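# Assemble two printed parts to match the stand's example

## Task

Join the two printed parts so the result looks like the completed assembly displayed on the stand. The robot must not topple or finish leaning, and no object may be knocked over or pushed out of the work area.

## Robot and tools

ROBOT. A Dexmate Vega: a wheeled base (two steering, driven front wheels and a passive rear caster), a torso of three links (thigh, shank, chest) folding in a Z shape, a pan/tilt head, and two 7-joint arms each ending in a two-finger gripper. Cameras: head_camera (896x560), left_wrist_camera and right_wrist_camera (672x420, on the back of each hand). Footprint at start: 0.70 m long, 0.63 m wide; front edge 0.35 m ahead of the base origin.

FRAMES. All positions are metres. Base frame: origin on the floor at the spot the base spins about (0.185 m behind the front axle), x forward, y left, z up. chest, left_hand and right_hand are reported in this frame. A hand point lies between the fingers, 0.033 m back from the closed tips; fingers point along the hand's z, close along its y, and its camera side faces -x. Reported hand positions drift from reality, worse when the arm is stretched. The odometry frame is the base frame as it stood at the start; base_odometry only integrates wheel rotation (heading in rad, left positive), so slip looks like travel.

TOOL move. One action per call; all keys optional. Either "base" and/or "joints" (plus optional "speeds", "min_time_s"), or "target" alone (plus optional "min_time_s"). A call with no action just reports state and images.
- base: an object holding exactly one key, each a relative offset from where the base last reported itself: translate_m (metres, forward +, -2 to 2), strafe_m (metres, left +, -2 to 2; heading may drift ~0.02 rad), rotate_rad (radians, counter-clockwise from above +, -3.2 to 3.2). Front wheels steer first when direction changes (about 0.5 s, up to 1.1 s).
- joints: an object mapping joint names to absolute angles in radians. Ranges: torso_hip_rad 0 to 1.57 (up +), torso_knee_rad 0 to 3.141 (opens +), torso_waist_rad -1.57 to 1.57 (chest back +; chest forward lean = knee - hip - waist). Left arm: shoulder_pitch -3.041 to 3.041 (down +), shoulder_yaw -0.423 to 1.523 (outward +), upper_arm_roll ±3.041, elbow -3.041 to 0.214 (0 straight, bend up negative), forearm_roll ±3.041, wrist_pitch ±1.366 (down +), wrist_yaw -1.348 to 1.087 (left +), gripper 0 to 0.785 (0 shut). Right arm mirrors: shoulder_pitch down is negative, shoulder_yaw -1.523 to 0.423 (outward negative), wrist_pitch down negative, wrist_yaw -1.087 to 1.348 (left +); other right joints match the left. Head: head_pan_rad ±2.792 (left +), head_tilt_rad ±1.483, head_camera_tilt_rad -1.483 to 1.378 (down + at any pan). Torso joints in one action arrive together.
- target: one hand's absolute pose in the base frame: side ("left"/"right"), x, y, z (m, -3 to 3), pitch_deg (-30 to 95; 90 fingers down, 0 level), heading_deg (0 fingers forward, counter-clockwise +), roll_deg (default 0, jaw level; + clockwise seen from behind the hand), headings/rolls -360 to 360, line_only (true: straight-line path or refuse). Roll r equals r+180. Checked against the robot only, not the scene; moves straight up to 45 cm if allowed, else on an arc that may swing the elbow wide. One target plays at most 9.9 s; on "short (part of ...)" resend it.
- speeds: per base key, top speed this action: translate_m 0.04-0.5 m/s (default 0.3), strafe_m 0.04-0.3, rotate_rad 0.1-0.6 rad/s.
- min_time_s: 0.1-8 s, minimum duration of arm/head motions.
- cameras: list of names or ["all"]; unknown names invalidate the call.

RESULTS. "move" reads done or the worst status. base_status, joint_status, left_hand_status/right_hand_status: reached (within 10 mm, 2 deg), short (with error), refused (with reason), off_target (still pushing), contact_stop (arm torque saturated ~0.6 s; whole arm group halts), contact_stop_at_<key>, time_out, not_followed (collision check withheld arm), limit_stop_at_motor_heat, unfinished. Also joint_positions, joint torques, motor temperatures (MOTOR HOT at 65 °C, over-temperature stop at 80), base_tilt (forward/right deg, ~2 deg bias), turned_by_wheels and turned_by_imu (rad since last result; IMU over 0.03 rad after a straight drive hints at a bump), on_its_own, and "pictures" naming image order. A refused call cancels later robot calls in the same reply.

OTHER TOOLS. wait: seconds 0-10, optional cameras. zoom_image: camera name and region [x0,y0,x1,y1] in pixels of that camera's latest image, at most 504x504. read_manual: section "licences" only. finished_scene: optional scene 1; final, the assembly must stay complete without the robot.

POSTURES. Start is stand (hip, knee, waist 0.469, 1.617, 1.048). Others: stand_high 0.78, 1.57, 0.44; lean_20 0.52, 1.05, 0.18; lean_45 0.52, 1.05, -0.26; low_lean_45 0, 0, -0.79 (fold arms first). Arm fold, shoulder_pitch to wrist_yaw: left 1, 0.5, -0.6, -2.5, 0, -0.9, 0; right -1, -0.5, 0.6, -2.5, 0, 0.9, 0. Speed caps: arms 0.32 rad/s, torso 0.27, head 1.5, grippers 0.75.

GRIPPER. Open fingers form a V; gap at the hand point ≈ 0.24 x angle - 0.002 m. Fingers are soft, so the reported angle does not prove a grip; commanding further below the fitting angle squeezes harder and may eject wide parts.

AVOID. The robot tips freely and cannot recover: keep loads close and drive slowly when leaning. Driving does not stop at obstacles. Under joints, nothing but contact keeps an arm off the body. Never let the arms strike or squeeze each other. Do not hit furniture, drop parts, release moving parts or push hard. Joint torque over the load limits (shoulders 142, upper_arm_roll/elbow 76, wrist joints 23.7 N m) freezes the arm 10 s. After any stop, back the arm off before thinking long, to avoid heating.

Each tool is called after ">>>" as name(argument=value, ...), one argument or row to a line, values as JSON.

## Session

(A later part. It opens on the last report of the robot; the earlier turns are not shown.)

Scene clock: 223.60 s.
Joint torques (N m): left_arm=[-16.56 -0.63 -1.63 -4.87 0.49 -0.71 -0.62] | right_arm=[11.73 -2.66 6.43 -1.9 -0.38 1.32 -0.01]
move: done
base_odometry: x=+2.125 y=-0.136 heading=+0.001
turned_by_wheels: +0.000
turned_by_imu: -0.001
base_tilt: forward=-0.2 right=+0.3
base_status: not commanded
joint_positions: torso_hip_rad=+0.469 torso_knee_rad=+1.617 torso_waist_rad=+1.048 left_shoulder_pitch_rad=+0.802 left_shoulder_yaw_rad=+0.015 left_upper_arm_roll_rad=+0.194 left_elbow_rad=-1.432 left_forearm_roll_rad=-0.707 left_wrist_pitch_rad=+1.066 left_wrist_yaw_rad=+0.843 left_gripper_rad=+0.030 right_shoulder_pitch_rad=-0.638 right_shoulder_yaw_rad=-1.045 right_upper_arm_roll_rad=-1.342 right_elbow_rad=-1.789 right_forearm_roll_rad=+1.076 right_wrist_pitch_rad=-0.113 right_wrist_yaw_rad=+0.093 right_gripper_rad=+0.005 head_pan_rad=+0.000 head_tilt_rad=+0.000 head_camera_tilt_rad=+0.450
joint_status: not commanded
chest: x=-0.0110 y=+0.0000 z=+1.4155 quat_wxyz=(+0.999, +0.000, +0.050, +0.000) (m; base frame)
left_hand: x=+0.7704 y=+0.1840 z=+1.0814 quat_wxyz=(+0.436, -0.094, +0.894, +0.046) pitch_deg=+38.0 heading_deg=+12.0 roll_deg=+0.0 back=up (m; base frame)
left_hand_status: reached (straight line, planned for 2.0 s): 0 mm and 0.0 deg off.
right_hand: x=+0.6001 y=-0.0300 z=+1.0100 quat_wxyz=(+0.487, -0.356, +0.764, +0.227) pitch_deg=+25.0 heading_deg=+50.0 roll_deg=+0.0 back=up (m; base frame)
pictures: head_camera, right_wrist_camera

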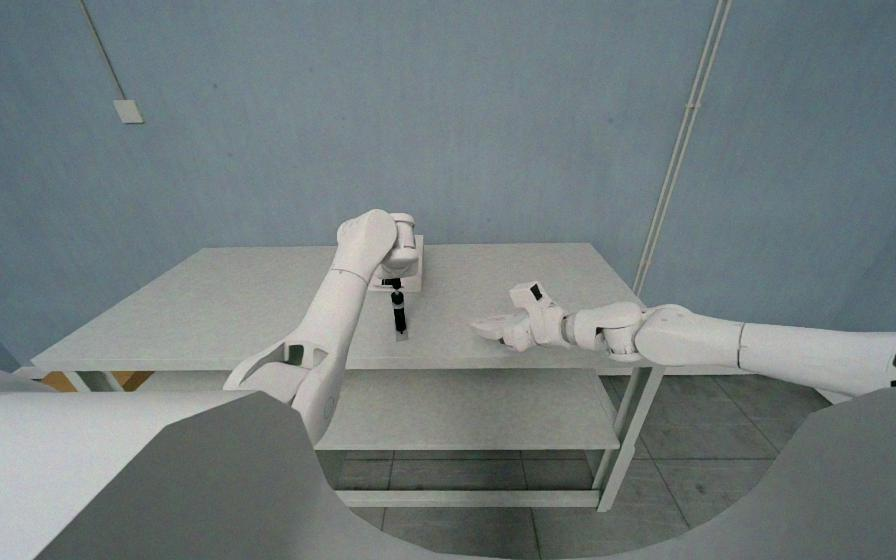

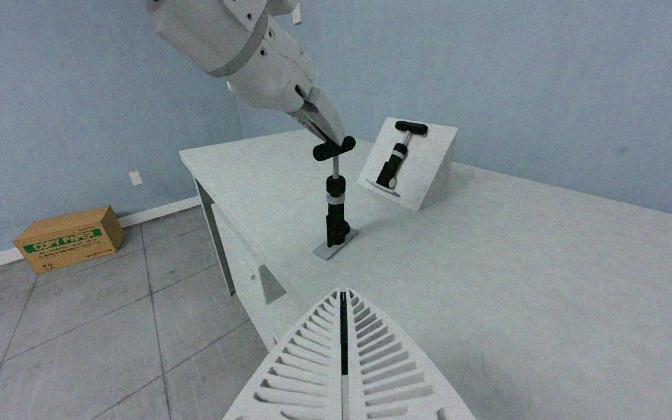

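>>> move(
  target={"side": "left", "x": 0.7705, "y": 0.184, "z": 1.077, "pitch_deg": 38, "heading_deg": 12, "roll_deg": 0, "line_only": true},
  min_time_s=2,
  cameras=["head_camera", "right_wrist_camera"],
)

>>> zoom_image(
  camera="right_wrist_camera",
  region=[300, 120, 380, 220],
)

>>> zoom_image(
  camera="head_camera",
  region=[375, 265, 425, 335],
)

Scene clock: 226.67 s.
Joint torques (N m): left_arm=[-14.87 0.92 0.36 -5.23 -0.14 -1.43 -0.41] | right_arm=[11.55 -1.37 7.1 -1.8 0.29 1.93 -0.11]
move: done
base_odometry: x=+2.125 y=-0.136 heading=+0.001
turned_by_wheels: +0.000
turned_by_imu: -0.001
base_tilt: forward=-0.3 right=+0.1
base_status: not commanded
joint_positions: torso_hip_rad=+0.469 torso_knee_rad=+1.617 torso_waist_rad=+1.048 left_shoulder_pitch_rad=+0.807 left_shoulder_yaw_rad=+0.018 left_upper_arm_roll_rad=+0.198 left_elbow_rad=-1.427 left_forearm_roll_rad=-0.704 left_wrist_pitch_rad=+1.055 left_wrist_yaw_rad=+0.836 left_gripper_rad=+0.030 right_shoulder_pitch_rad=-0.638 right_shoulder_yaw_rad=-1.045 right_upper_arm_roll_rad=-1.342 right_elbow_rad=-1.789 right_forearm_roll_rad=+1.076 right_wrist_pitch_rad=-0.113 right_wrist_yaw_rad=+0.093 right_gripper_rad=+0.005 head_pan_rad=+0.000 head_tilt_rad=+0.000 head_camera_tilt_rad=+0.450
joint_status: not commanded
chest: x=-0.0110 y=+0.0000 z=+1.4155 quat_wxyz=(+0.999, +0.000, +0.050, +0.000) (m; base frame)
left_hand: x=+0.7704 y=+0.1840 z=+1.0772 quat_wxyz=(+0.436, -0.094, +0.894, +0.046) pitch_deg=+38.0 heading_deg=+12.0 roll_deg=+0.0 back=up (m; base frame)
left_hand_status: reached (straight line, planned for 2.0 s): 0 mm and 0.0 deg off.
right_hand: x=+0.6001 y=-0.0300 z=+1.0100 quat_wxyz=(+0.487, -0.356, +0.764, +0.227) pitch_deg=+25.0 heading_deg=+50.0 roll_deg=+0.0 back=up (m; base frame)
pictures: head_camera, right_wrist_camera

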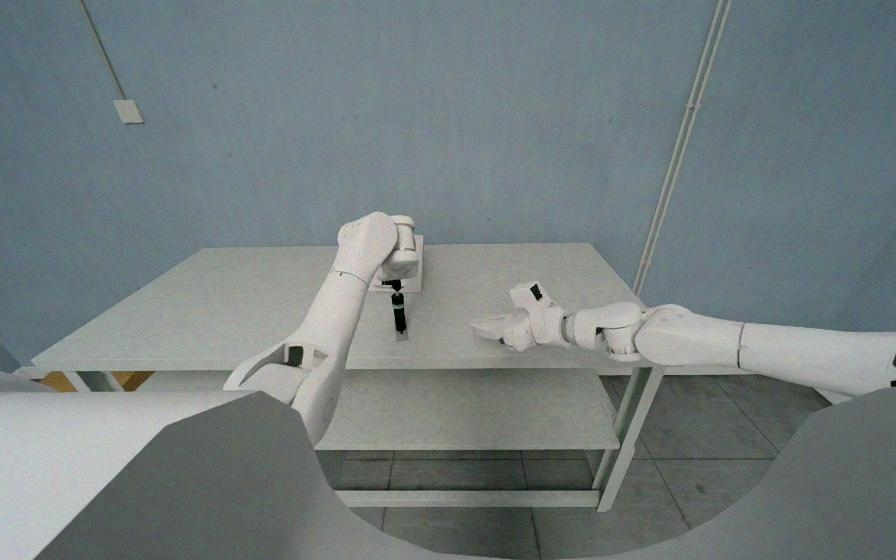

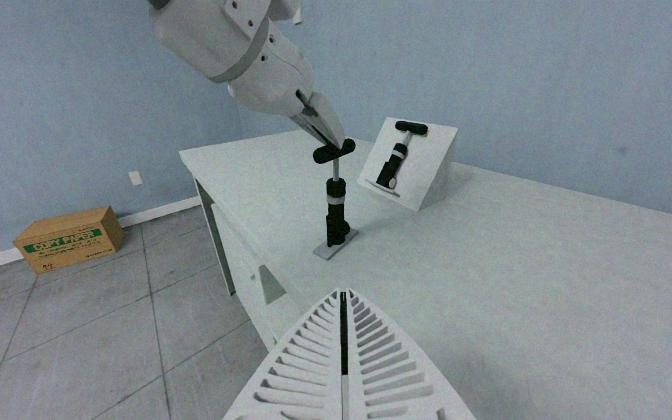

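Scaled by 5.040 from the camera's 672x420 image, which has a finer 960x600 frame.

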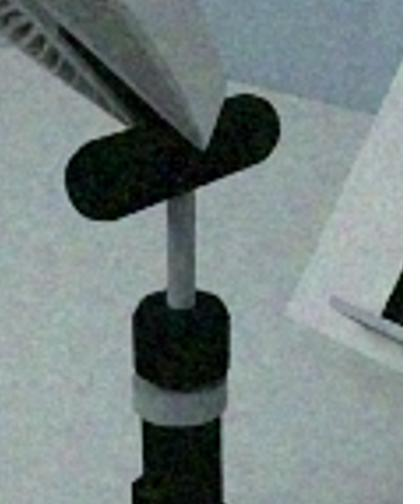

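Scaled by 7.200 from the camera's 896x560 image, which has a finer 960x600 frame.

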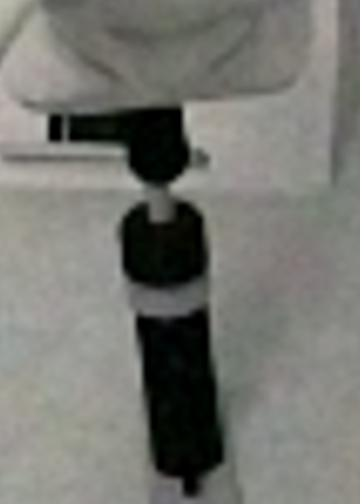

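>>> move(
  target={"side": "left", "x": 0.7705, "y": 0.184, "z": 1.074, "pitch_deg": 38, "heading_deg": 12, "roll_deg": 0, "line_only": true},
  min_time_s=2,
  cameras=["head_camera", "right_wrist_camera", "left_wrist_camera"],
)

>>> zoom_image(
  camera="right_wrist_camera",
  region=[300, 120, 380, 220],
)

>>> zoom_image(
  camera="right_wrist_camera",
  region=[290, 110, 430, 270],
)

>>> zoom_image(
  camera="left_wrist_camera",
  region=[270, 220, 410, 420],
)

Scene clock: 229.80 s.
Joint torques (N m): left_arm=[-15.97 -0.06 -0.25 -5.18 0.6 -1.95 -0.53] | right_arm=[12.67 -3.57 6.94 -1.93 0.31 1.42 -0.01]
move: done
base_odometry: x=+2.125 y=-0.136 heading=+0.001
turned_by_wheels: +0.000
turned_by_imu: -0.001
base_tilt: forward=-0.4 right=+0.2
base_status: not commanded
joint_positions: torso_hip_rad=+0.469 torso_knee_rad=+1.617 torso_waist_rad=+1.048 left_shoulder_pitch_rad=+0.810 left_shoulder_yaw_rad=+0.020 left_upper_arm_roll_rad=+0.202 left_elbow_rad=-1.423 left_forearm_roll_rad=-0.701 left_wrist_pitch_rad=+1.047 left_wrist_yaw_rad=+0.831 left_gripper_rad=+0.030 right_shoulder_pitch_rad=-0.638 right_shoulder_yaw_rad=-1.045 right_upper_arm_roll_rad=-1.342 right_elbow_rad=-1.789 right_forearm_roll_rad=+1.076 right_wrist_pitch_rad=-0.113 right_wrist_yaw_rad=+0.093 right_gripper_rad=+0.005 head_pan_rad=+0.000 head_tilt_rad=+0.000 head_camera_tilt_rad=+0.450
joint_status: not commanded
chest: x=-0.0110 y=+0.0000 z=+1.4155 quat_wxyz=(+0.999, +0.000, +0.050, +0.000) (m; base frame)
left_hand: x=+0.7704 y=+0.1840 z=+1.0741 quat_wxyz=(+0.436, -0.094, +0.894, +0.046) pitch_deg=+38.0 heading_deg=+12.0 roll_deg=+0.0 back=up (m; base frame)
left_hand_status: reached (straight line, planned for 2.0 s): 0 mm and 0.0 deg off.
right_hand: x=+0.6001 y=-0.0300 z=+1.0100 quat_wxyz=(+0.487, -0.356, +0.764, +0.227) pitch_deg=+25.0 heading_deg=+50.0 roll_deg=+0.0 back=up (m; base frame)
pictures: head_camera, left_wrist_camera, right_wrist_camera

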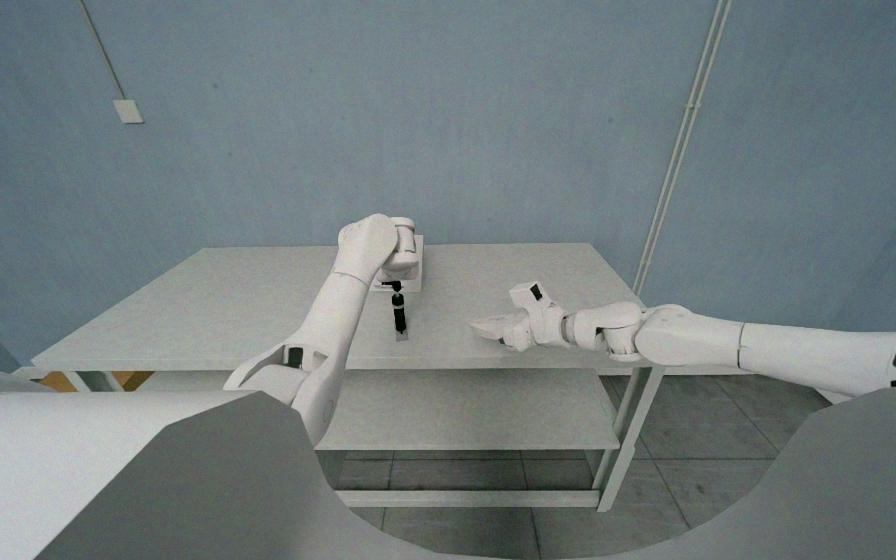

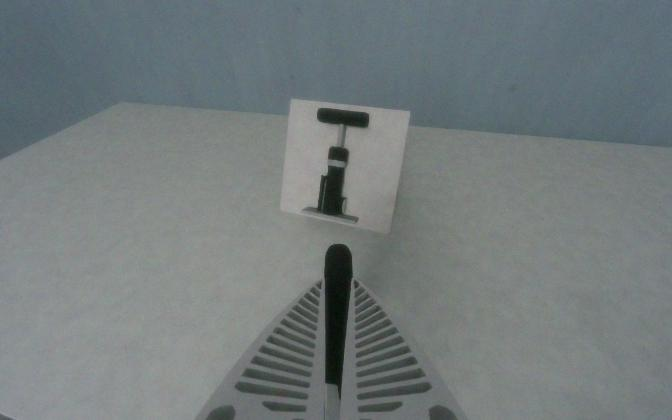

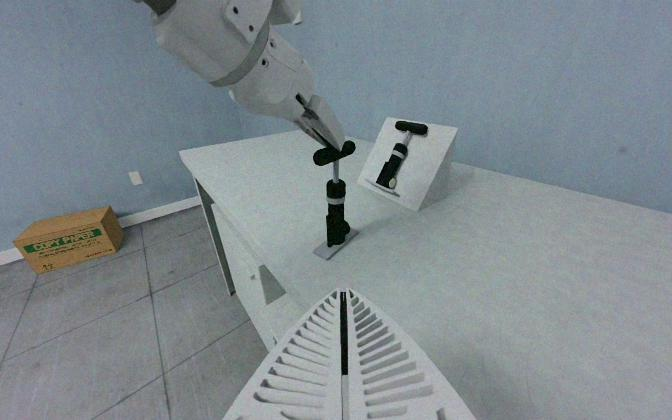

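Scaled by 5.040 from the camera's 672x420 image, which has a finer 960x600 frame.

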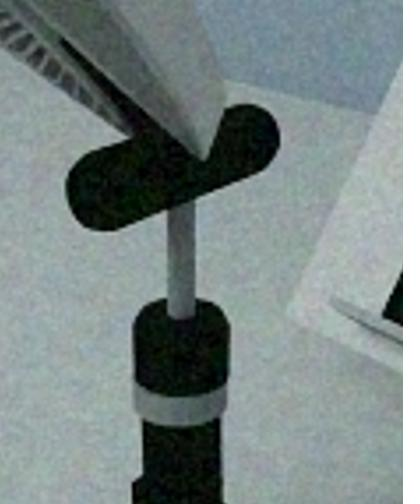

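Scaled by 3.150 from the camera's 672x420 image, which has a finer 960x600 frame.

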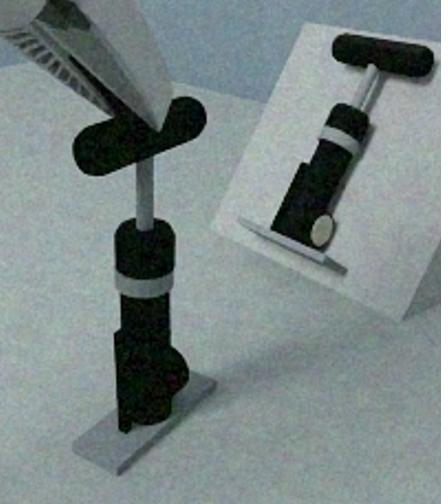

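Scaled by 2.520 from the camera's 672x420 image, which has a finer 960x600 frame.

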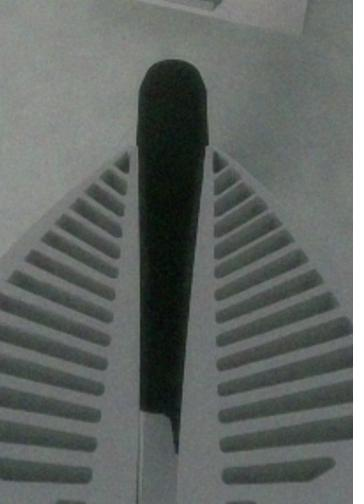

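>>> move(
  target={"side": "left", "x": 0.7705, "y": 0.184, "z": 1.071, "pitch_deg": 38, "heading_deg": 12, "roll_deg": 0, "line_only": true},
  min_time_s=2,
  cameras=["head_camera", "right_wrist_camera", "left_wrist_camera"],
)

>>> zoom_image(
  camera="right_wrist_camera",
  region=[300, 120, 380, 220],
)

>>> zoom_image(
  camera="left_wrist_camera",
  region=[270, 220, 410, 420],
)

Scene clock: 233.53 s.
Joint torques (N m): left_arm=[-11.15 -1.19 0.29 -3.41 0.29 -1.52 -0.26] | right_arm=[13.89 -1.64 7.01 -2.92 -0.12 1.14 -0.02]
move: done
base_odometry: x=+2.125 y=-0.136 heading=+0.001
turned_by_wheels: +0.000
turned_by_imu: -0.001
base_tilt: forward=-0.4 right=+0.3
base_status: not commanded
joint_positions: torso_hip_rad=+0.469 torso_knee_rad=+1.617 torso_waist_rad=+1.048 left_shoulder_pitch_rad=+0.814 left_shoulder_yaw_rad=+0.022 left_upper_arm_roll_rad=+0.205 left_elbow_rad=-1.419 left_forearm_roll_rad=-0.699 left_wrist_pitch_rad=+1.039 left_wrist_yaw_rad=+0.826 left_gripper_rad=+0.030 right_shoulder_pitch_rad=-0.638 right_shoulder_yaw_rad=-1.045 right_upper_arm_roll_rad=-1.342 right_elbow_rad=-1.789 right_forearm_roll_rad=+1.076 right_wrist_pitch_rad=-0.113 right_wrist_yaw_rad=+0.093 right_gripper_rad=+0.005 head_pan_rad=+0.000 head_tilt_rad=+0.000 head_camera_tilt_rad=+0.450
joint_status: not commanded
chest: x=-0.0110 y=+0.0000 z=+1.4155 quat_wxyz=(+0.999, +0.000, +0.050, +0.000) (m; base frame)
left_hand: x=+0.7706 y=+0.1840 z=+1.0713 quat_wxyz=(+0.436, -0.094, +0.894, +0.046) pitch_deg=+38.0 heading_deg=+12.0 roll_deg=+0.0 back=up (m; base frame)
left_hand_status: reached (straight line, planned for 2.0 s): 0 mm and 0.0 deg off.
right_hand: x=+0.6001 y=-0.0300 z=+1.0100 quat_wxyz=(+0.487, -0.356, +0.764, +0.227) pitch_deg=+25.0 heading_deg=+50.0 roll_deg=+0.0 back=up (m; base frame)
pictures: head_camera, left_wrist_camera, right_wrist_camera

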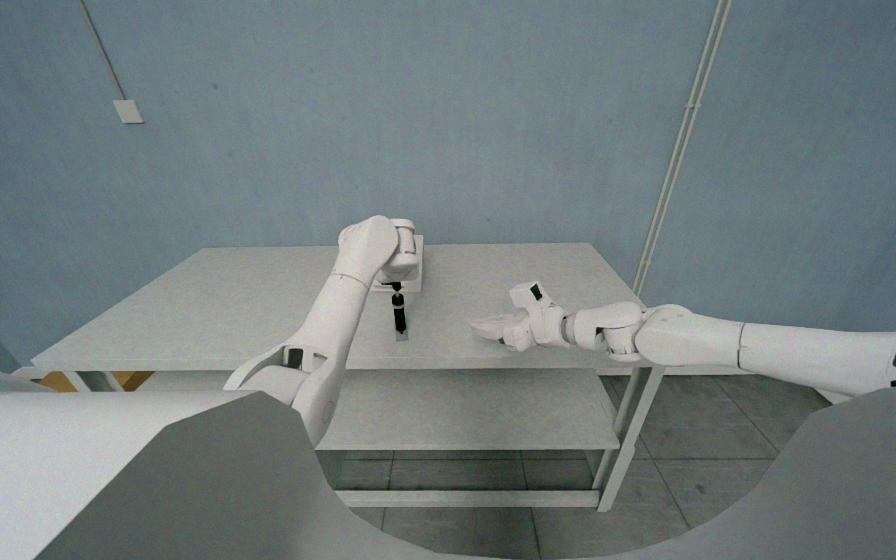

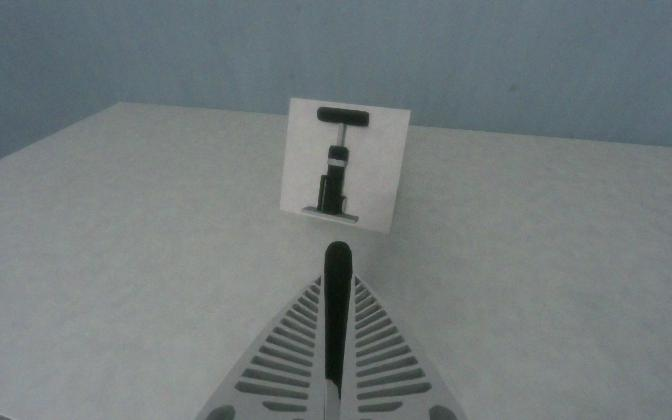

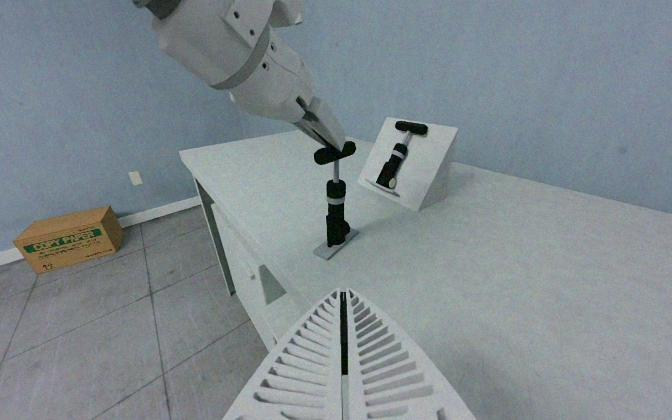

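Scaled by 5.040 from the camera's 672x420 image, which has a finer 960x600 frame.

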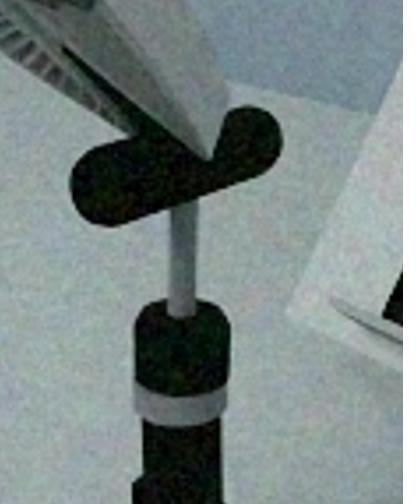

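Scaled by 2.520 from the camera's 672x420 image, which has a finer 960x600 frame.

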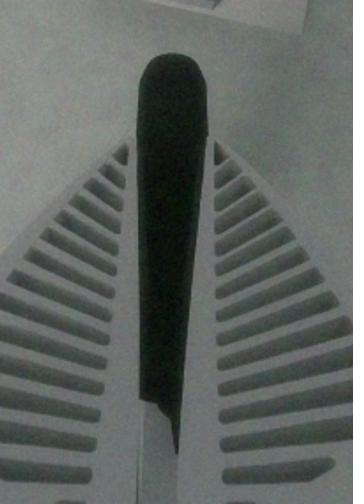

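>>> move(
  target={"side": "left", "x": 0.7705, "y": 0.184, "z": 1.0735, "pitch_deg": 38, "heading_deg": 12, "roll_deg": 0, "line_only": true},
  min_time_s=1,
  cameras=["head_camera", "right_wrist_camera", "left_wrist_camera"],
)

>>> zoom_image(
  camera="right_wrist_camera",
  region=[150, 90, 410, 350],
)

>>> zoom_image(
  camera="right_wrist_camera",
  region=[412, 90, 672, 350],
)

>>> zoom_image(
  camera="right_wrist_camera",
  region=[290, 120, 390, 270],
)

Scene clock: 236.77 s.
Joint torques (N m): left_arm=[-26.19 -2.4 -2.72 -6.39 -0.03 -1.23 0.24] | right_arm=[13.77 -1.92 7.06 -0.75 -0.04 1.66 0.02]
move: done
base_odometry: x=+2.125 y=-0.136 heading=+0.001
turned_by_wheels: +0.000
turned_by_imu: -0.001
base_tilt: forward=-0.3 right=+0.2
base_status: not commanded
joint_positions: torso_hip_rad=+0.469 torso_knee_rad=+1.617 torso_waist_rad=+1.048 left_shoulder_pitch_rad=+0.812 left_shoulder_yaw_rad=+0.021 left_upper_arm_roll_rad=+0.203 left_elbow_rad=-1.422 left_forearm_roll_rad=-0.700 left_wrist_pitch_rad=+1.045 left_wrist_yaw_rad=+0.830 left_gripper_rad=+0.030 right_shoulder_pitch_rad=-0.638 right_shoulder_yaw_rad=-1.045 right_upper_arm_roll_rad=-1.342 right_elbow_rad=-1.789 right_forearm_roll_rad=+1.076 right_wrist_pitch_rad=-0.113 right_wrist_yaw_rad=+0.093 right_gripper_rad=+0.005 head_pan_rad=+0.000 head_tilt_rad=+0.000 head_camera_tilt_rad=+0.450
joint_status: not commanded
chest: x=-0.0110 y=+0.0000 z=+1.4155 quat_wxyz=(+0.999, +0.000, +0.050, +0.000) (m; base frame)
left_hand: x=+0.7703 y=+0.1840 z=+1.0727 quat_wxyz=(+0.436, -0.094, +0.894, +0.046) pitch_deg=+38.0 heading_deg=+12.0 roll_deg=+0.0 back=up (m; base frame)
left_hand_status: reached (straight line, planned for 1.0 s): 1 mm and 0.0 deg off.
right_hand: x=+0.6001 y=-0.0300 z=+1.0100 quat_wxyz=(+0.487, -0.356, +0.764, +0.227) pitch_deg=+25.0 heading_deg=+50.0 roll_deg=+0.0 back=up (m; base frame)
pictures: head_camera, left_wrist_camera, right_wrist_camera

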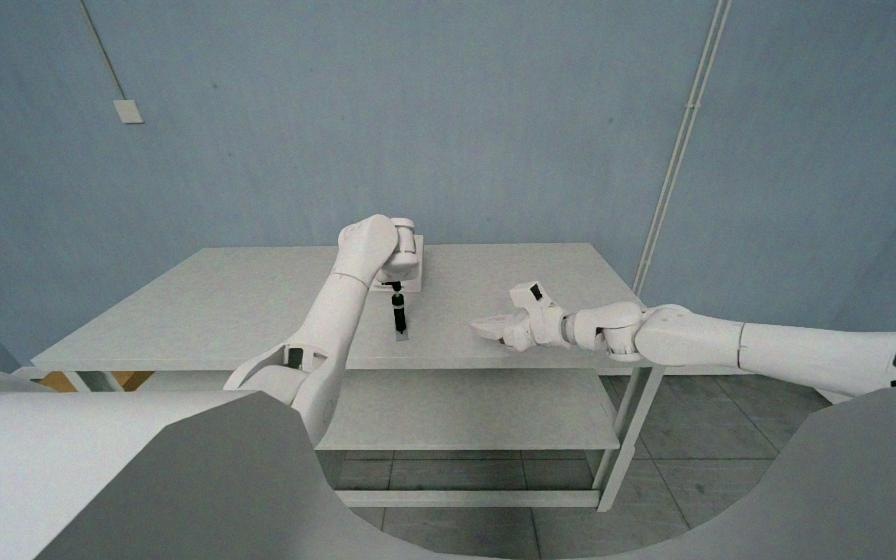

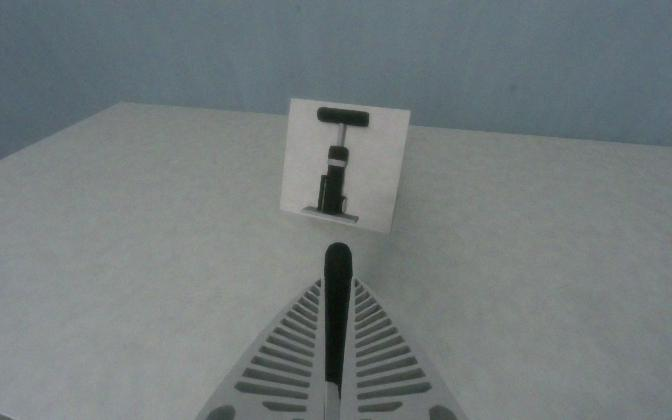

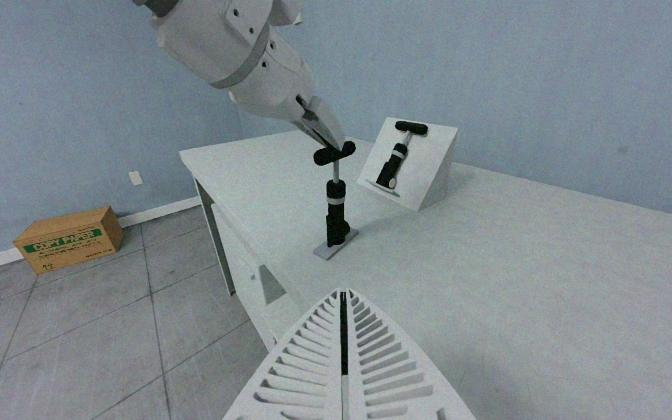

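Scaled by 1.938 from the camera's 672x420 image, which has a finer 960x600 frame.

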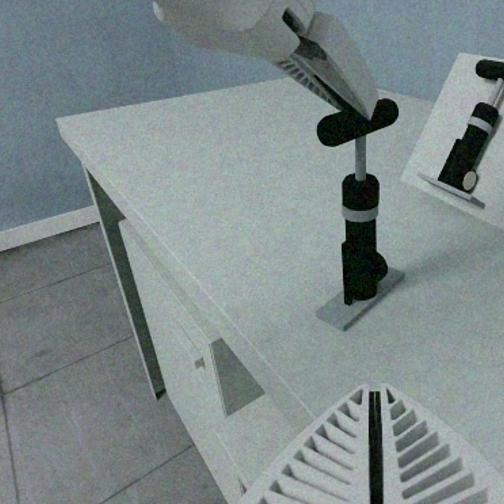

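Scaled by 1.938 from the camera's 672x420 image, which has a finer 960x600 frame.

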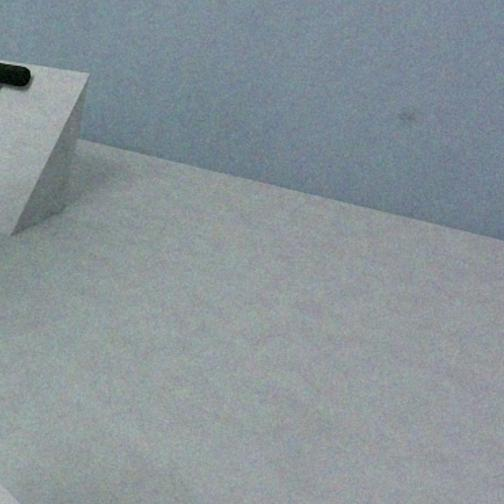

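Scaled by 3.360 from the camera's 672x420 image, which has a finer 960x600 frame.

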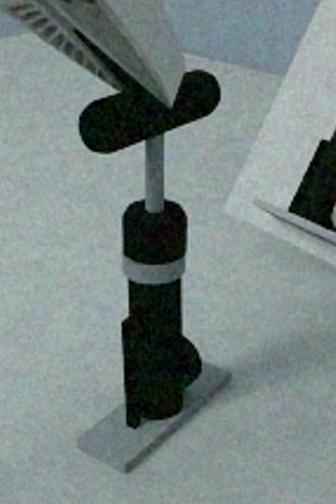

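>>> move(
  joints={"left_gripper_rad": 0.12},
  min_time_s=2,
  cameras=["right_wrist_camera", "left_wrist_camera"],
)

>>> zoom_image(
  camera="right_wrist_camera",
  region=[290, 120, 390, 270],
)

>>> zoom_image(
  camera="left_wrist_camera",
  region=[270, 220, 410, 420],
)

Scene clock: 239.33 s.
Joint torques (N m): left_arm=[-27.93 -5.82 -2.28 -5.94 -0.09 -1.23 0.21] | right_arm=[12.92 -1.88 7.65 -2.57 0.07 2.34 0.06]
move: done
base_odometry: x=+2.125 y=-0.136 heading=+0.001
turned_by_wheels: +0.000
turned_by_imu: -0.001
base_tilt: forward=-0.4 right=+0.1
base_status: not commanded
joint_positions: torso_hip_rad=+0.469 torso_knee_rad=+1.617 torso_waist_rad=+1.048 left_shoulder_pitch_rad=+0.812 left_shoulder_yaw_rad=+0.021 left_upper_arm_roll_rad=+0.203 left_elbow_rad=-1.422 left_forearm_roll_rad=-0.701 left_wrist_pitch_rad=+1.045 left_wrist_yaw_rad=+0.830 left_gripper_rad=+0.120 right_shoulder_pitch_rad=-0.638 right_shoulder_yaw_rad=-1.045 right_upper_arm_roll_rad=-1.342 right_elbow_rad=-1.789 right_forearm_roll_rad=+1.076 right_wrist_pitch_rad=-0.113 right_wrist_yaw_rad=+0.093 right_gripper_rad=+0.005 head_pan_rad=+0.000 head_tilt_rad=+0.000 head_camera_tilt_rad=+0.450
joint_status: all done
chest: x=-0.0110 y=+0.0000 z=+1.4155 quat_wxyz=(+0.999, +0.000, +0.050, +0.000) (m; base frame)
left_hand: x=+0.7703 y=+0.1840 z=+1.0730 quat_wxyz=(+0.436, -0.094, +0.894, +0.046) pitch_deg=+38.0 heading_deg=+12.0 roll_deg=+0.0 back=up (m; base frame)
right_hand: x=+0.6001 y=-0.0300 z=+1.0100 quat_wxyz=(+0.487, -0.356, +0.764, +0.227) pitch_deg=+25.0 heading_deg=+50.0 roll_deg=+0.0 back=up (m; base frame)
pictures: left_wrist_camera, right_wrist_camera

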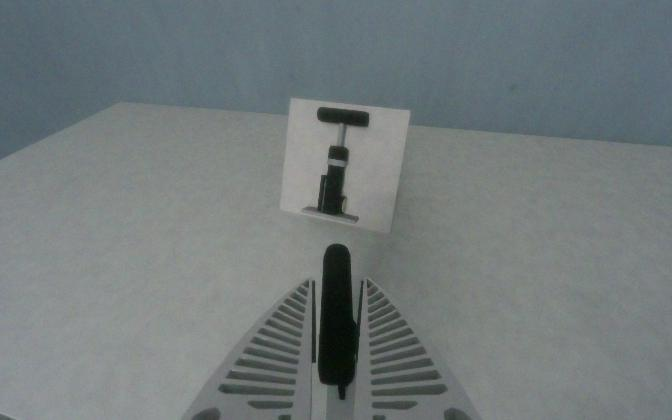

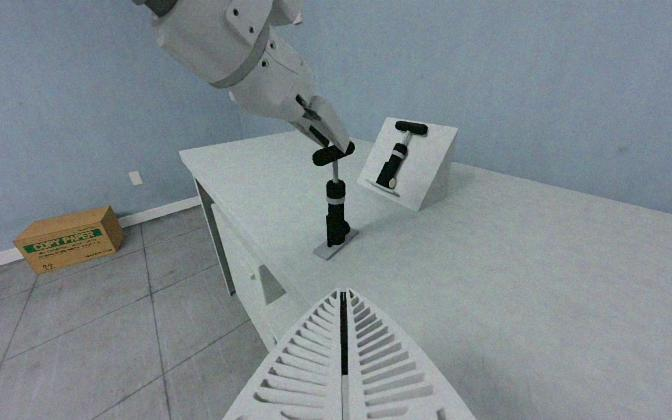

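Scaled by 3.360 from the camera's 672x420 image, which has a finer 960x600 frame.

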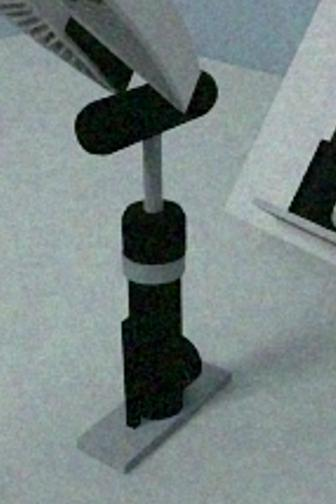

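Scaled by 2.520 from the camera's 672x420 image, which has a finer 960x600 frame.

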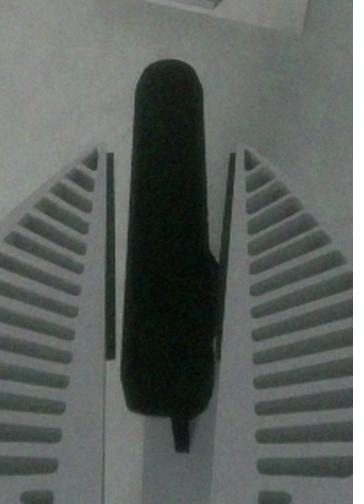

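>>> move(
  joints={"left_gripper_rad": 0.32},
  min_time_s=1.5,
)

>>> move(
  target={"side": "left", "x": 0.685, "y": 0.166, "z": 1.14, "pitch_deg": 38, "heading_deg": 12, "roll_deg": 0, "line_only": true},
  min_time_s=3,
  cameras=["all"],
)

>>> zoom_image(
  camera="left_wrist_camera",
  region=[240, 150, 440, 400],
)

>>> zoom_image(
  camera="right_wrist_camera",
  region=[290, 120, 390, 270],
)

>>> zoom_image(
  camera="head_camera",
  region=[360, 230, 440, 350],
)

Scene clock: 240.87 s.
Joint torques (N m): left_arm=[-26.61 -4.55 -2.43 -5.46 0.09 -1.2 0.3] | right_arm=[10.95 -2.26 6.72 -1.74 -0.32 2.45 0.13]
move: done
base_odometry: x=+2.125 y=-0.136 heading=+0.001
turned_by_wheels: +0.000
turned_by_imu: +0.000
base_tilt: forward=-0.4 right=+0.0
base_status: not commanded
joint_positions: torso_hip_rad=+0.469 torso_knee_rad=+1.617 torso_waist_rad=+1.048 left_shoulder_pitch_rad=+0.812 left_shoulder_yaw_rad=+0.021 left_upper_arm_roll_rad=+0.203 left_elbow_rad=-1.422 left_forearm_roll_rad=-0.701 left_wrist_pitch_rad=+1.045 left_wrist_yaw_rad=+0.830 left_gripper_rad=+0.320 right_shoulder_pitch_rad=-0.638 right_shoulder_yaw_rad=-1.045 right_upper_arm_roll_rad=-1.342 right_elbow_rad=-1.789 right_forearm_roll_rad=+1.076 right_wrist_pitch_rad=-0.113 right_wrist_yaw_rad=+0.093 right_gripper_rad=+0.005 head_pan_rad=+0.000 head_tilt_rad=+0.000 head_camera_tilt_rad=+0.450
joint_status: all done
chest: x=-0.0110 y=+0.0000 z=+1.4155 quat_wxyz=(+0.999, +0.000, +0.050, +0.000) (m; base frame)
left_hand: x=+0.7703 y=+0.1840 z=+1.0730 quat_wxyz=(+0.436, -0.094, +0.894, +0.046) pitch_deg=+38.0 heading_deg=+12.0 roll_deg=+0.0 back=up (m; base frame)
right_hand: x=+0.6001 y=-0.0300 z=+1.0100 quat_wxyz=(+0.487, -0.356, +0.764, +0.227) pitch_deg=+25.0 heading_deg=+50.0 roll_deg=+0.0 back=up (m; base frame)
pictures: none

Scene clock: 241.17 s.
Joint torques (N m): left_arm=[-28.45 -3.67 -2.35 -6.91 -0.13 -2.28 0.34] | right_arm=[11.3 -3.69 7.02 -2.64 0.17 2.6 0.17]
move: refused
base_odometry: x=+2.125 y=-0.136 heading=+0.001
turned_by_wheels: +0.000
turned_by_imu: +0.000
base_tilt: forward=-0.4 right=+0.3
base_status: not commanded
joint_positions: torso_hip_rad=+0.469 torso_knee_rad=+1.617 torso_waist_rad=+1.048 left_shoulder_pitch_rad=+0.812 left_shoulder_yaw_rad=+0.021 left_upper_arm_roll_rad=+0.203 left_elbow_rad=-1.422 left_forearm_roll_rad=-0.701 left_wrist_pitch_rad=+1.045 left_wrist_yaw_rad=+0.830 left_gripper_rad=+0.320 right_shoulder_pitch_rad=-0.638 right_shoulder_yaw_rad=-1.045 right_upper_arm_roll_rad=-1.342 right_elbow_rad=-1.789 right_forearm_roll_rad=+1.076 right_wrist_pitch_rad=-0.113 right_wrist_yaw_rad=+0.093 right_gripper_rad=+0.005 head_pan_rad=+0.000 head_tilt_rad=+0.000 head_camera_tilt_rad=+0.450
joint_status: not commanded
chest: x=-0.0110 y=+0.0000 z=+1.4155 quat_wxyz=(+0.999, +0.000, +0.050, +0.000) (m; base frame)
left_hand: x=+0.7703 y=+0.1840 z=+1.0730 quat_wxyz=(+0.436, -0.094, +0.894, +0.046) pitch_deg=+38.0 heading_deg=+12.0 roll_deg=+0.0 back=up (m; base frame)
left_hand_status: refused: you asked line_only, and the move would not run on a straight line (no straight line was possible) but on a checked arc of 6.7 s: over the whole arc the hand travels 0.85 m to end 0.11 m from its start, up to 0.36 m off the straight line; left_upper_arm_roll_rad turns most, 2.03 rad; on the way or at its end the hand turns up to 40 deg from its attitude at the start. Nothing moved.
right_hand: x=+0.6001 y=-0.0300 z=+1.0100 quat_wxyz=(+0.487, -0.356, +0.764, +0.227) pitch_deg=+25.0 heading_deg=+50.0 roll_deg=+0.0 back=up (m; base frame)
pictures: head_camera, left_wrist_camera, right_wrist_camera

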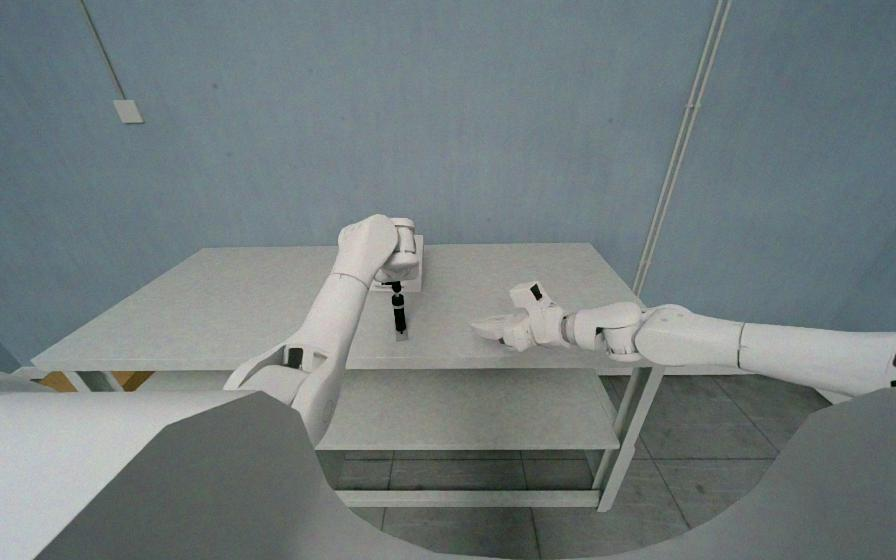

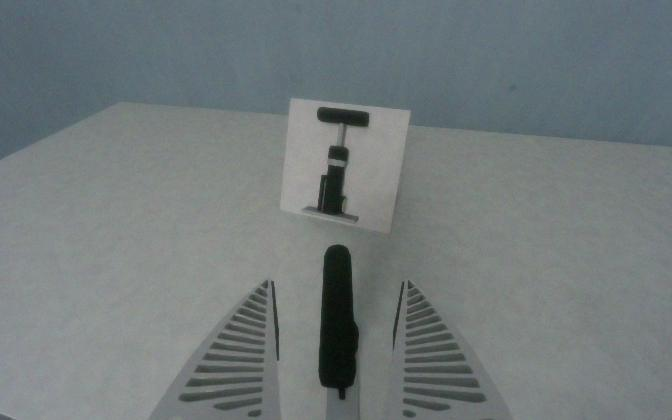

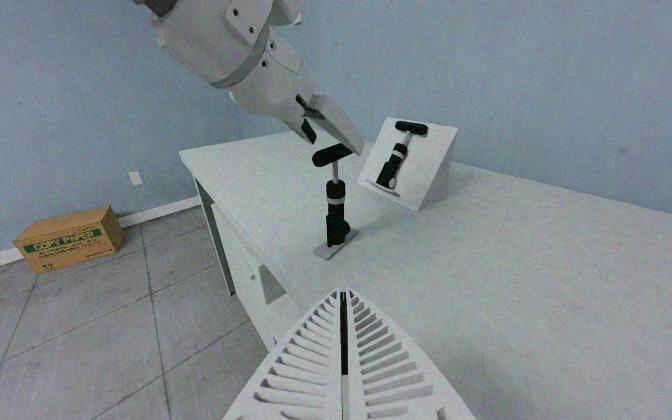

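Scaled by 2.016 from the camera's 672x420 image, which has a finer 960x600 frame.

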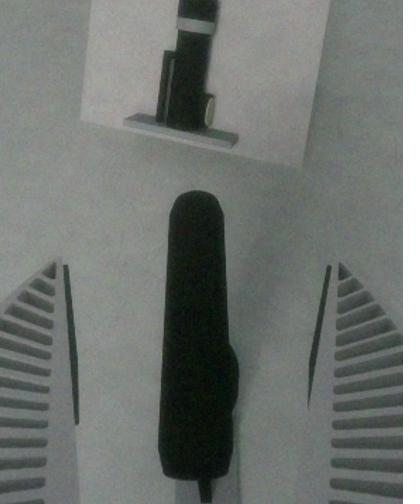

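Scaled by 3.360 from the camera's 672x420 image, which has a finer 960x600 frame.

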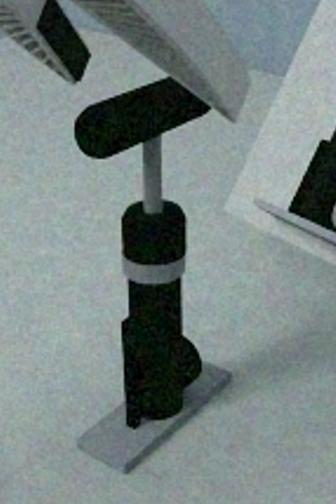

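Scaled by 4.200 from the camera's 896x560 image, which has a finer 960x600 frame.

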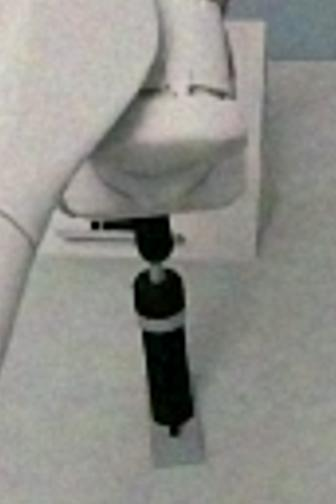

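>>> move(
  target={"side": "left", "x": 0.725, "y": 0.175, "z": 1.11, "pitch_deg": 36, "heading_deg": 12, "roll_deg": 0, "line_only": true},
  min_time_s=3,
  cameras=["all"],
)

>>> zoom_image(
  camera="left_wrist_camera",
  region=[240, 150, 440, 400],
)

>>> zoom_image(
  camera="right_wrist_camera",
  region=[290, 120, 390, 270],
)

Scene clock: 245.90 s.
Joint torques (N m): left_arm=[-13.69 -8.17 -2.27 -6.86 -0.29 -1.08 0] | right_arm=[13.71 -3.29 6.64 -3.36 -0.29 1.61 -0.08]
move: done
base_odometry: x=+2.125 y=-0.136 heading=+0.001
turned_by_wheels: +0.000
turned_by_imu: -0.001
base_tilt: forward=-0.3 right=+0.2
base_status: not commanded
joint_positions: torso_hip_rad=+0.469 torso_knee_rad=+1.617 torso_waist_rad=+1.048 left_shoulder_pitch_rad=+0.926 left_shoulder_yaw_rad=-0.032 left_upper_arm_roll_rad=+0.156 left_elbow_rad=-1.715 left_forearm_roll_rad=-0.753 left_wrist_pitch_rad=+1.197 left_wrist_yaw_rad=+0.981 left_gripper_rad=+0.320 right_shoulder_pitch_rad=-0.638 right_shoulder_yaw_rad=-1.045 right_upper_arm_roll_rad=-1.342 right_elbow_rad=-1.789 right_forearm_roll_rad=+1.076 right_wrist_pitch_rad=-0.113 right_wrist_yaw_rad=+0.093 right_gripper_rad=+0.005 head_pan_rad=+0.000 head_tilt_rad=+0.000 head_camera_tilt_rad=+0.450
joint_status: not commanded
chest: x=-0.0110 y=+0.0000 z=+1.4155 quat_wxyz=(+0.999, +0.000, +0.050, +0.000) (m; base frame)
left_hand: x=+0.7258 y=+0.1750 z=+1.1093 quat_wxyz=(+0.451, -0.093, +0.886, +0.047) pitch_deg=+36.0 heading_deg=+12.0 roll_deg=+0.0 back=up (m; base frame)
left_hand_status: reached (straight line, planned for 3.0 s): 1 mm and 0.1 deg off.
right_hand: x=+0.6001 y=-0.0300 z=+1.0100 quat_wxyz=(+0.487, -0.356, +0.764, +0.227) pitch_deg=+25.0 heading_deg=+50.0 roll_deg=+0.0 back=up (m; base frame)
pictures: head_camera, left_wrist_camera, right_wrist_camera

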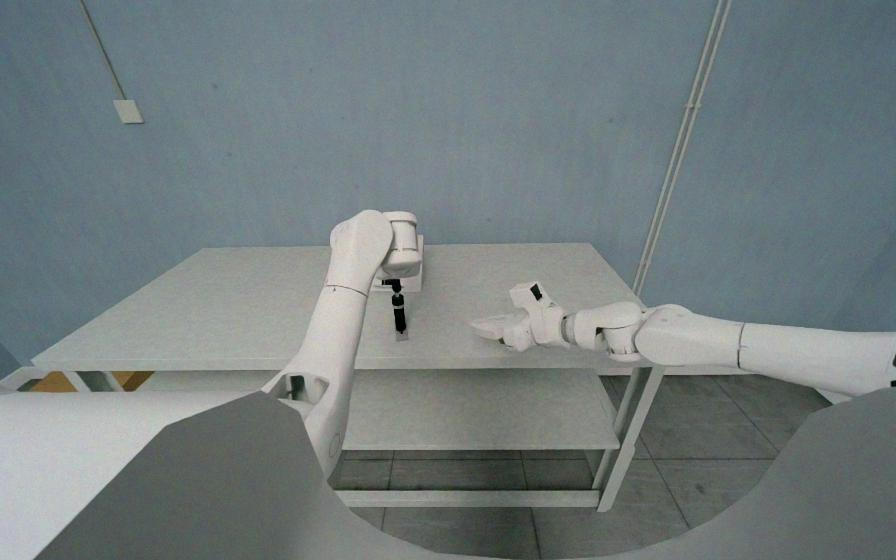

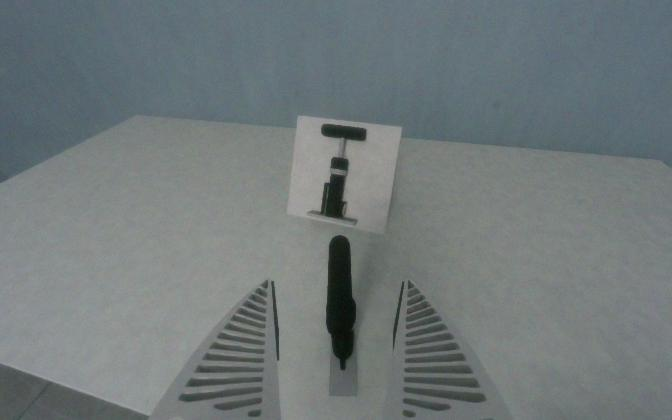

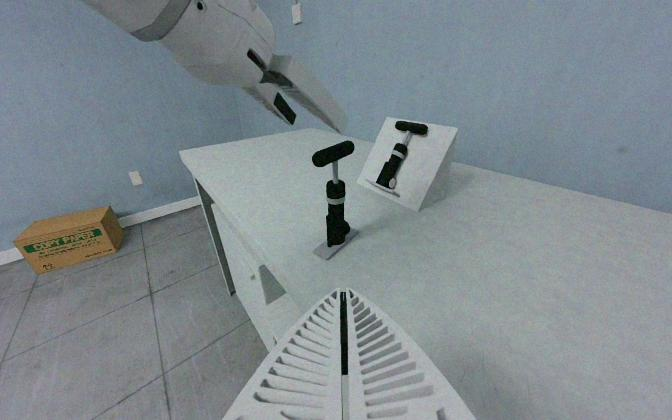

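Scaled by 2.016 from the camera's 672x420 image, which has a finer 960x600 frame.

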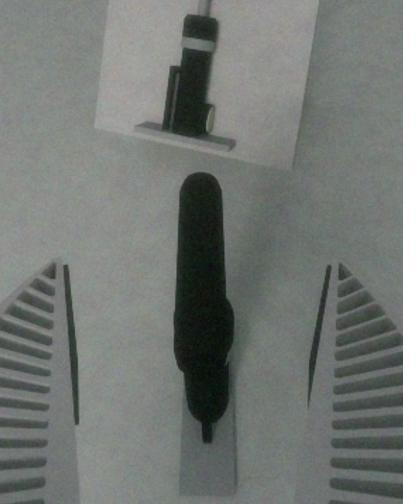

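Scaled by 3.360 from the camera's 672x420 image, which has a finer 960x600 frame.

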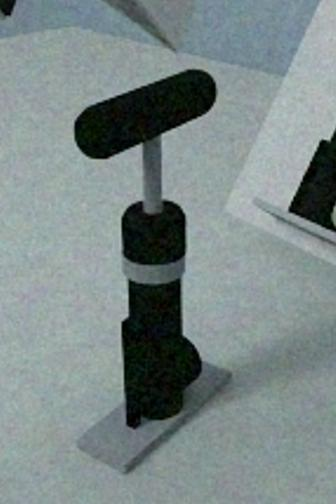

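>>> zoom_image(
  camera="left_wrist_camera",
  region=[300, 220, 390, 310],
)

>>> zoom_image(
  camera="left_wrist_camera",
  region=[300, 310, 390, 400],
)

Scaled by 5.600 from the camera's 672x420 image, which has a finer 960x600 frame.

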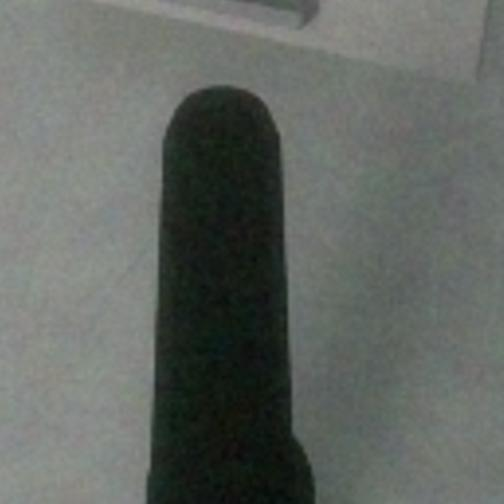

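Scaled by 5.600 from the camera's 672x420 image, which has a finer 960x600 frame.

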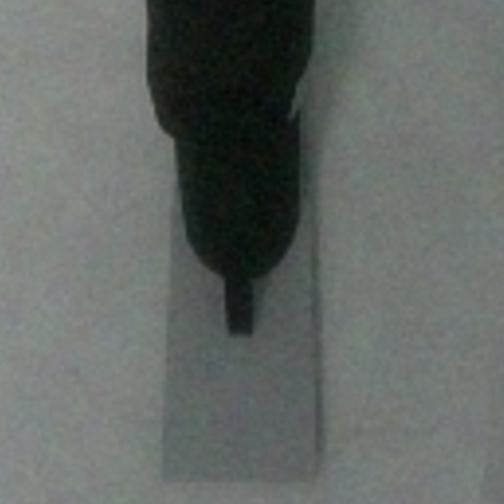

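>>> zoom_image(
  camera="right_wrist_camera",
  region=[305, 130, 375, 270],
)

>>> zoom_image(
  camera="right_wrist_camera",
  region=[350, 110, 460, 220],
)

>>> zoom_image(
  camera="head_camera",
  region=[370, 230, 430, 350],
)

>>> zoom_image(
  camera="left_wrist_camera",
  region=[280, 110, 410, 240],
)

Scaled by 3.600 from the camera's 672x420 image, which has a finer 960x600 frame.

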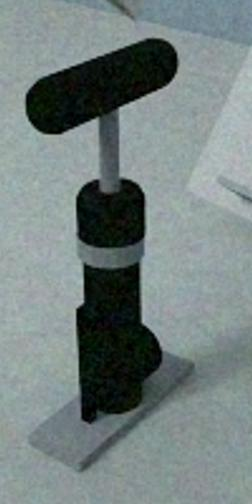

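Scaled by 4.582 from the camera's 672x420 image, which has a finer 960x600 frame.

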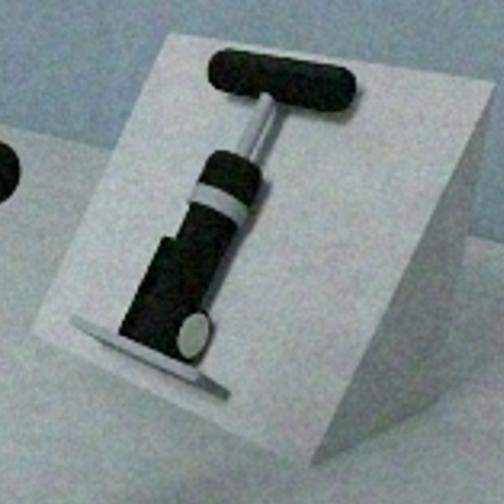

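Scaled by 4.200 from the camera's 896x560 image, which has a finer 960x600 frame.

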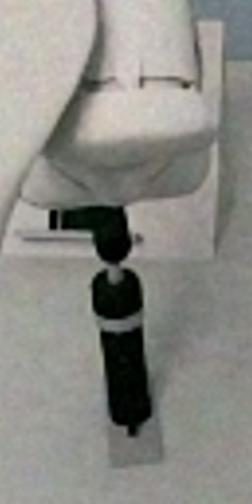

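Scaled by 3.877 from the camera's 672x420 image, which has a finer 960x600 frame.

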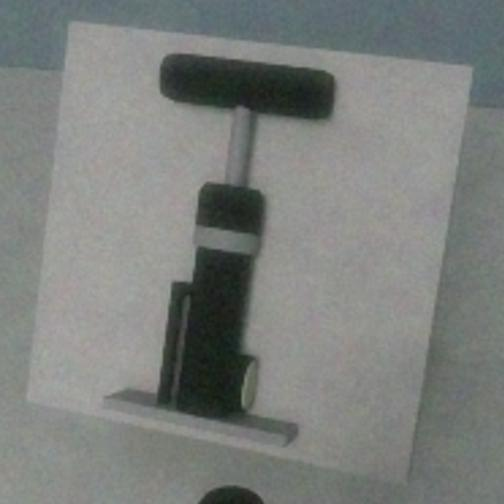

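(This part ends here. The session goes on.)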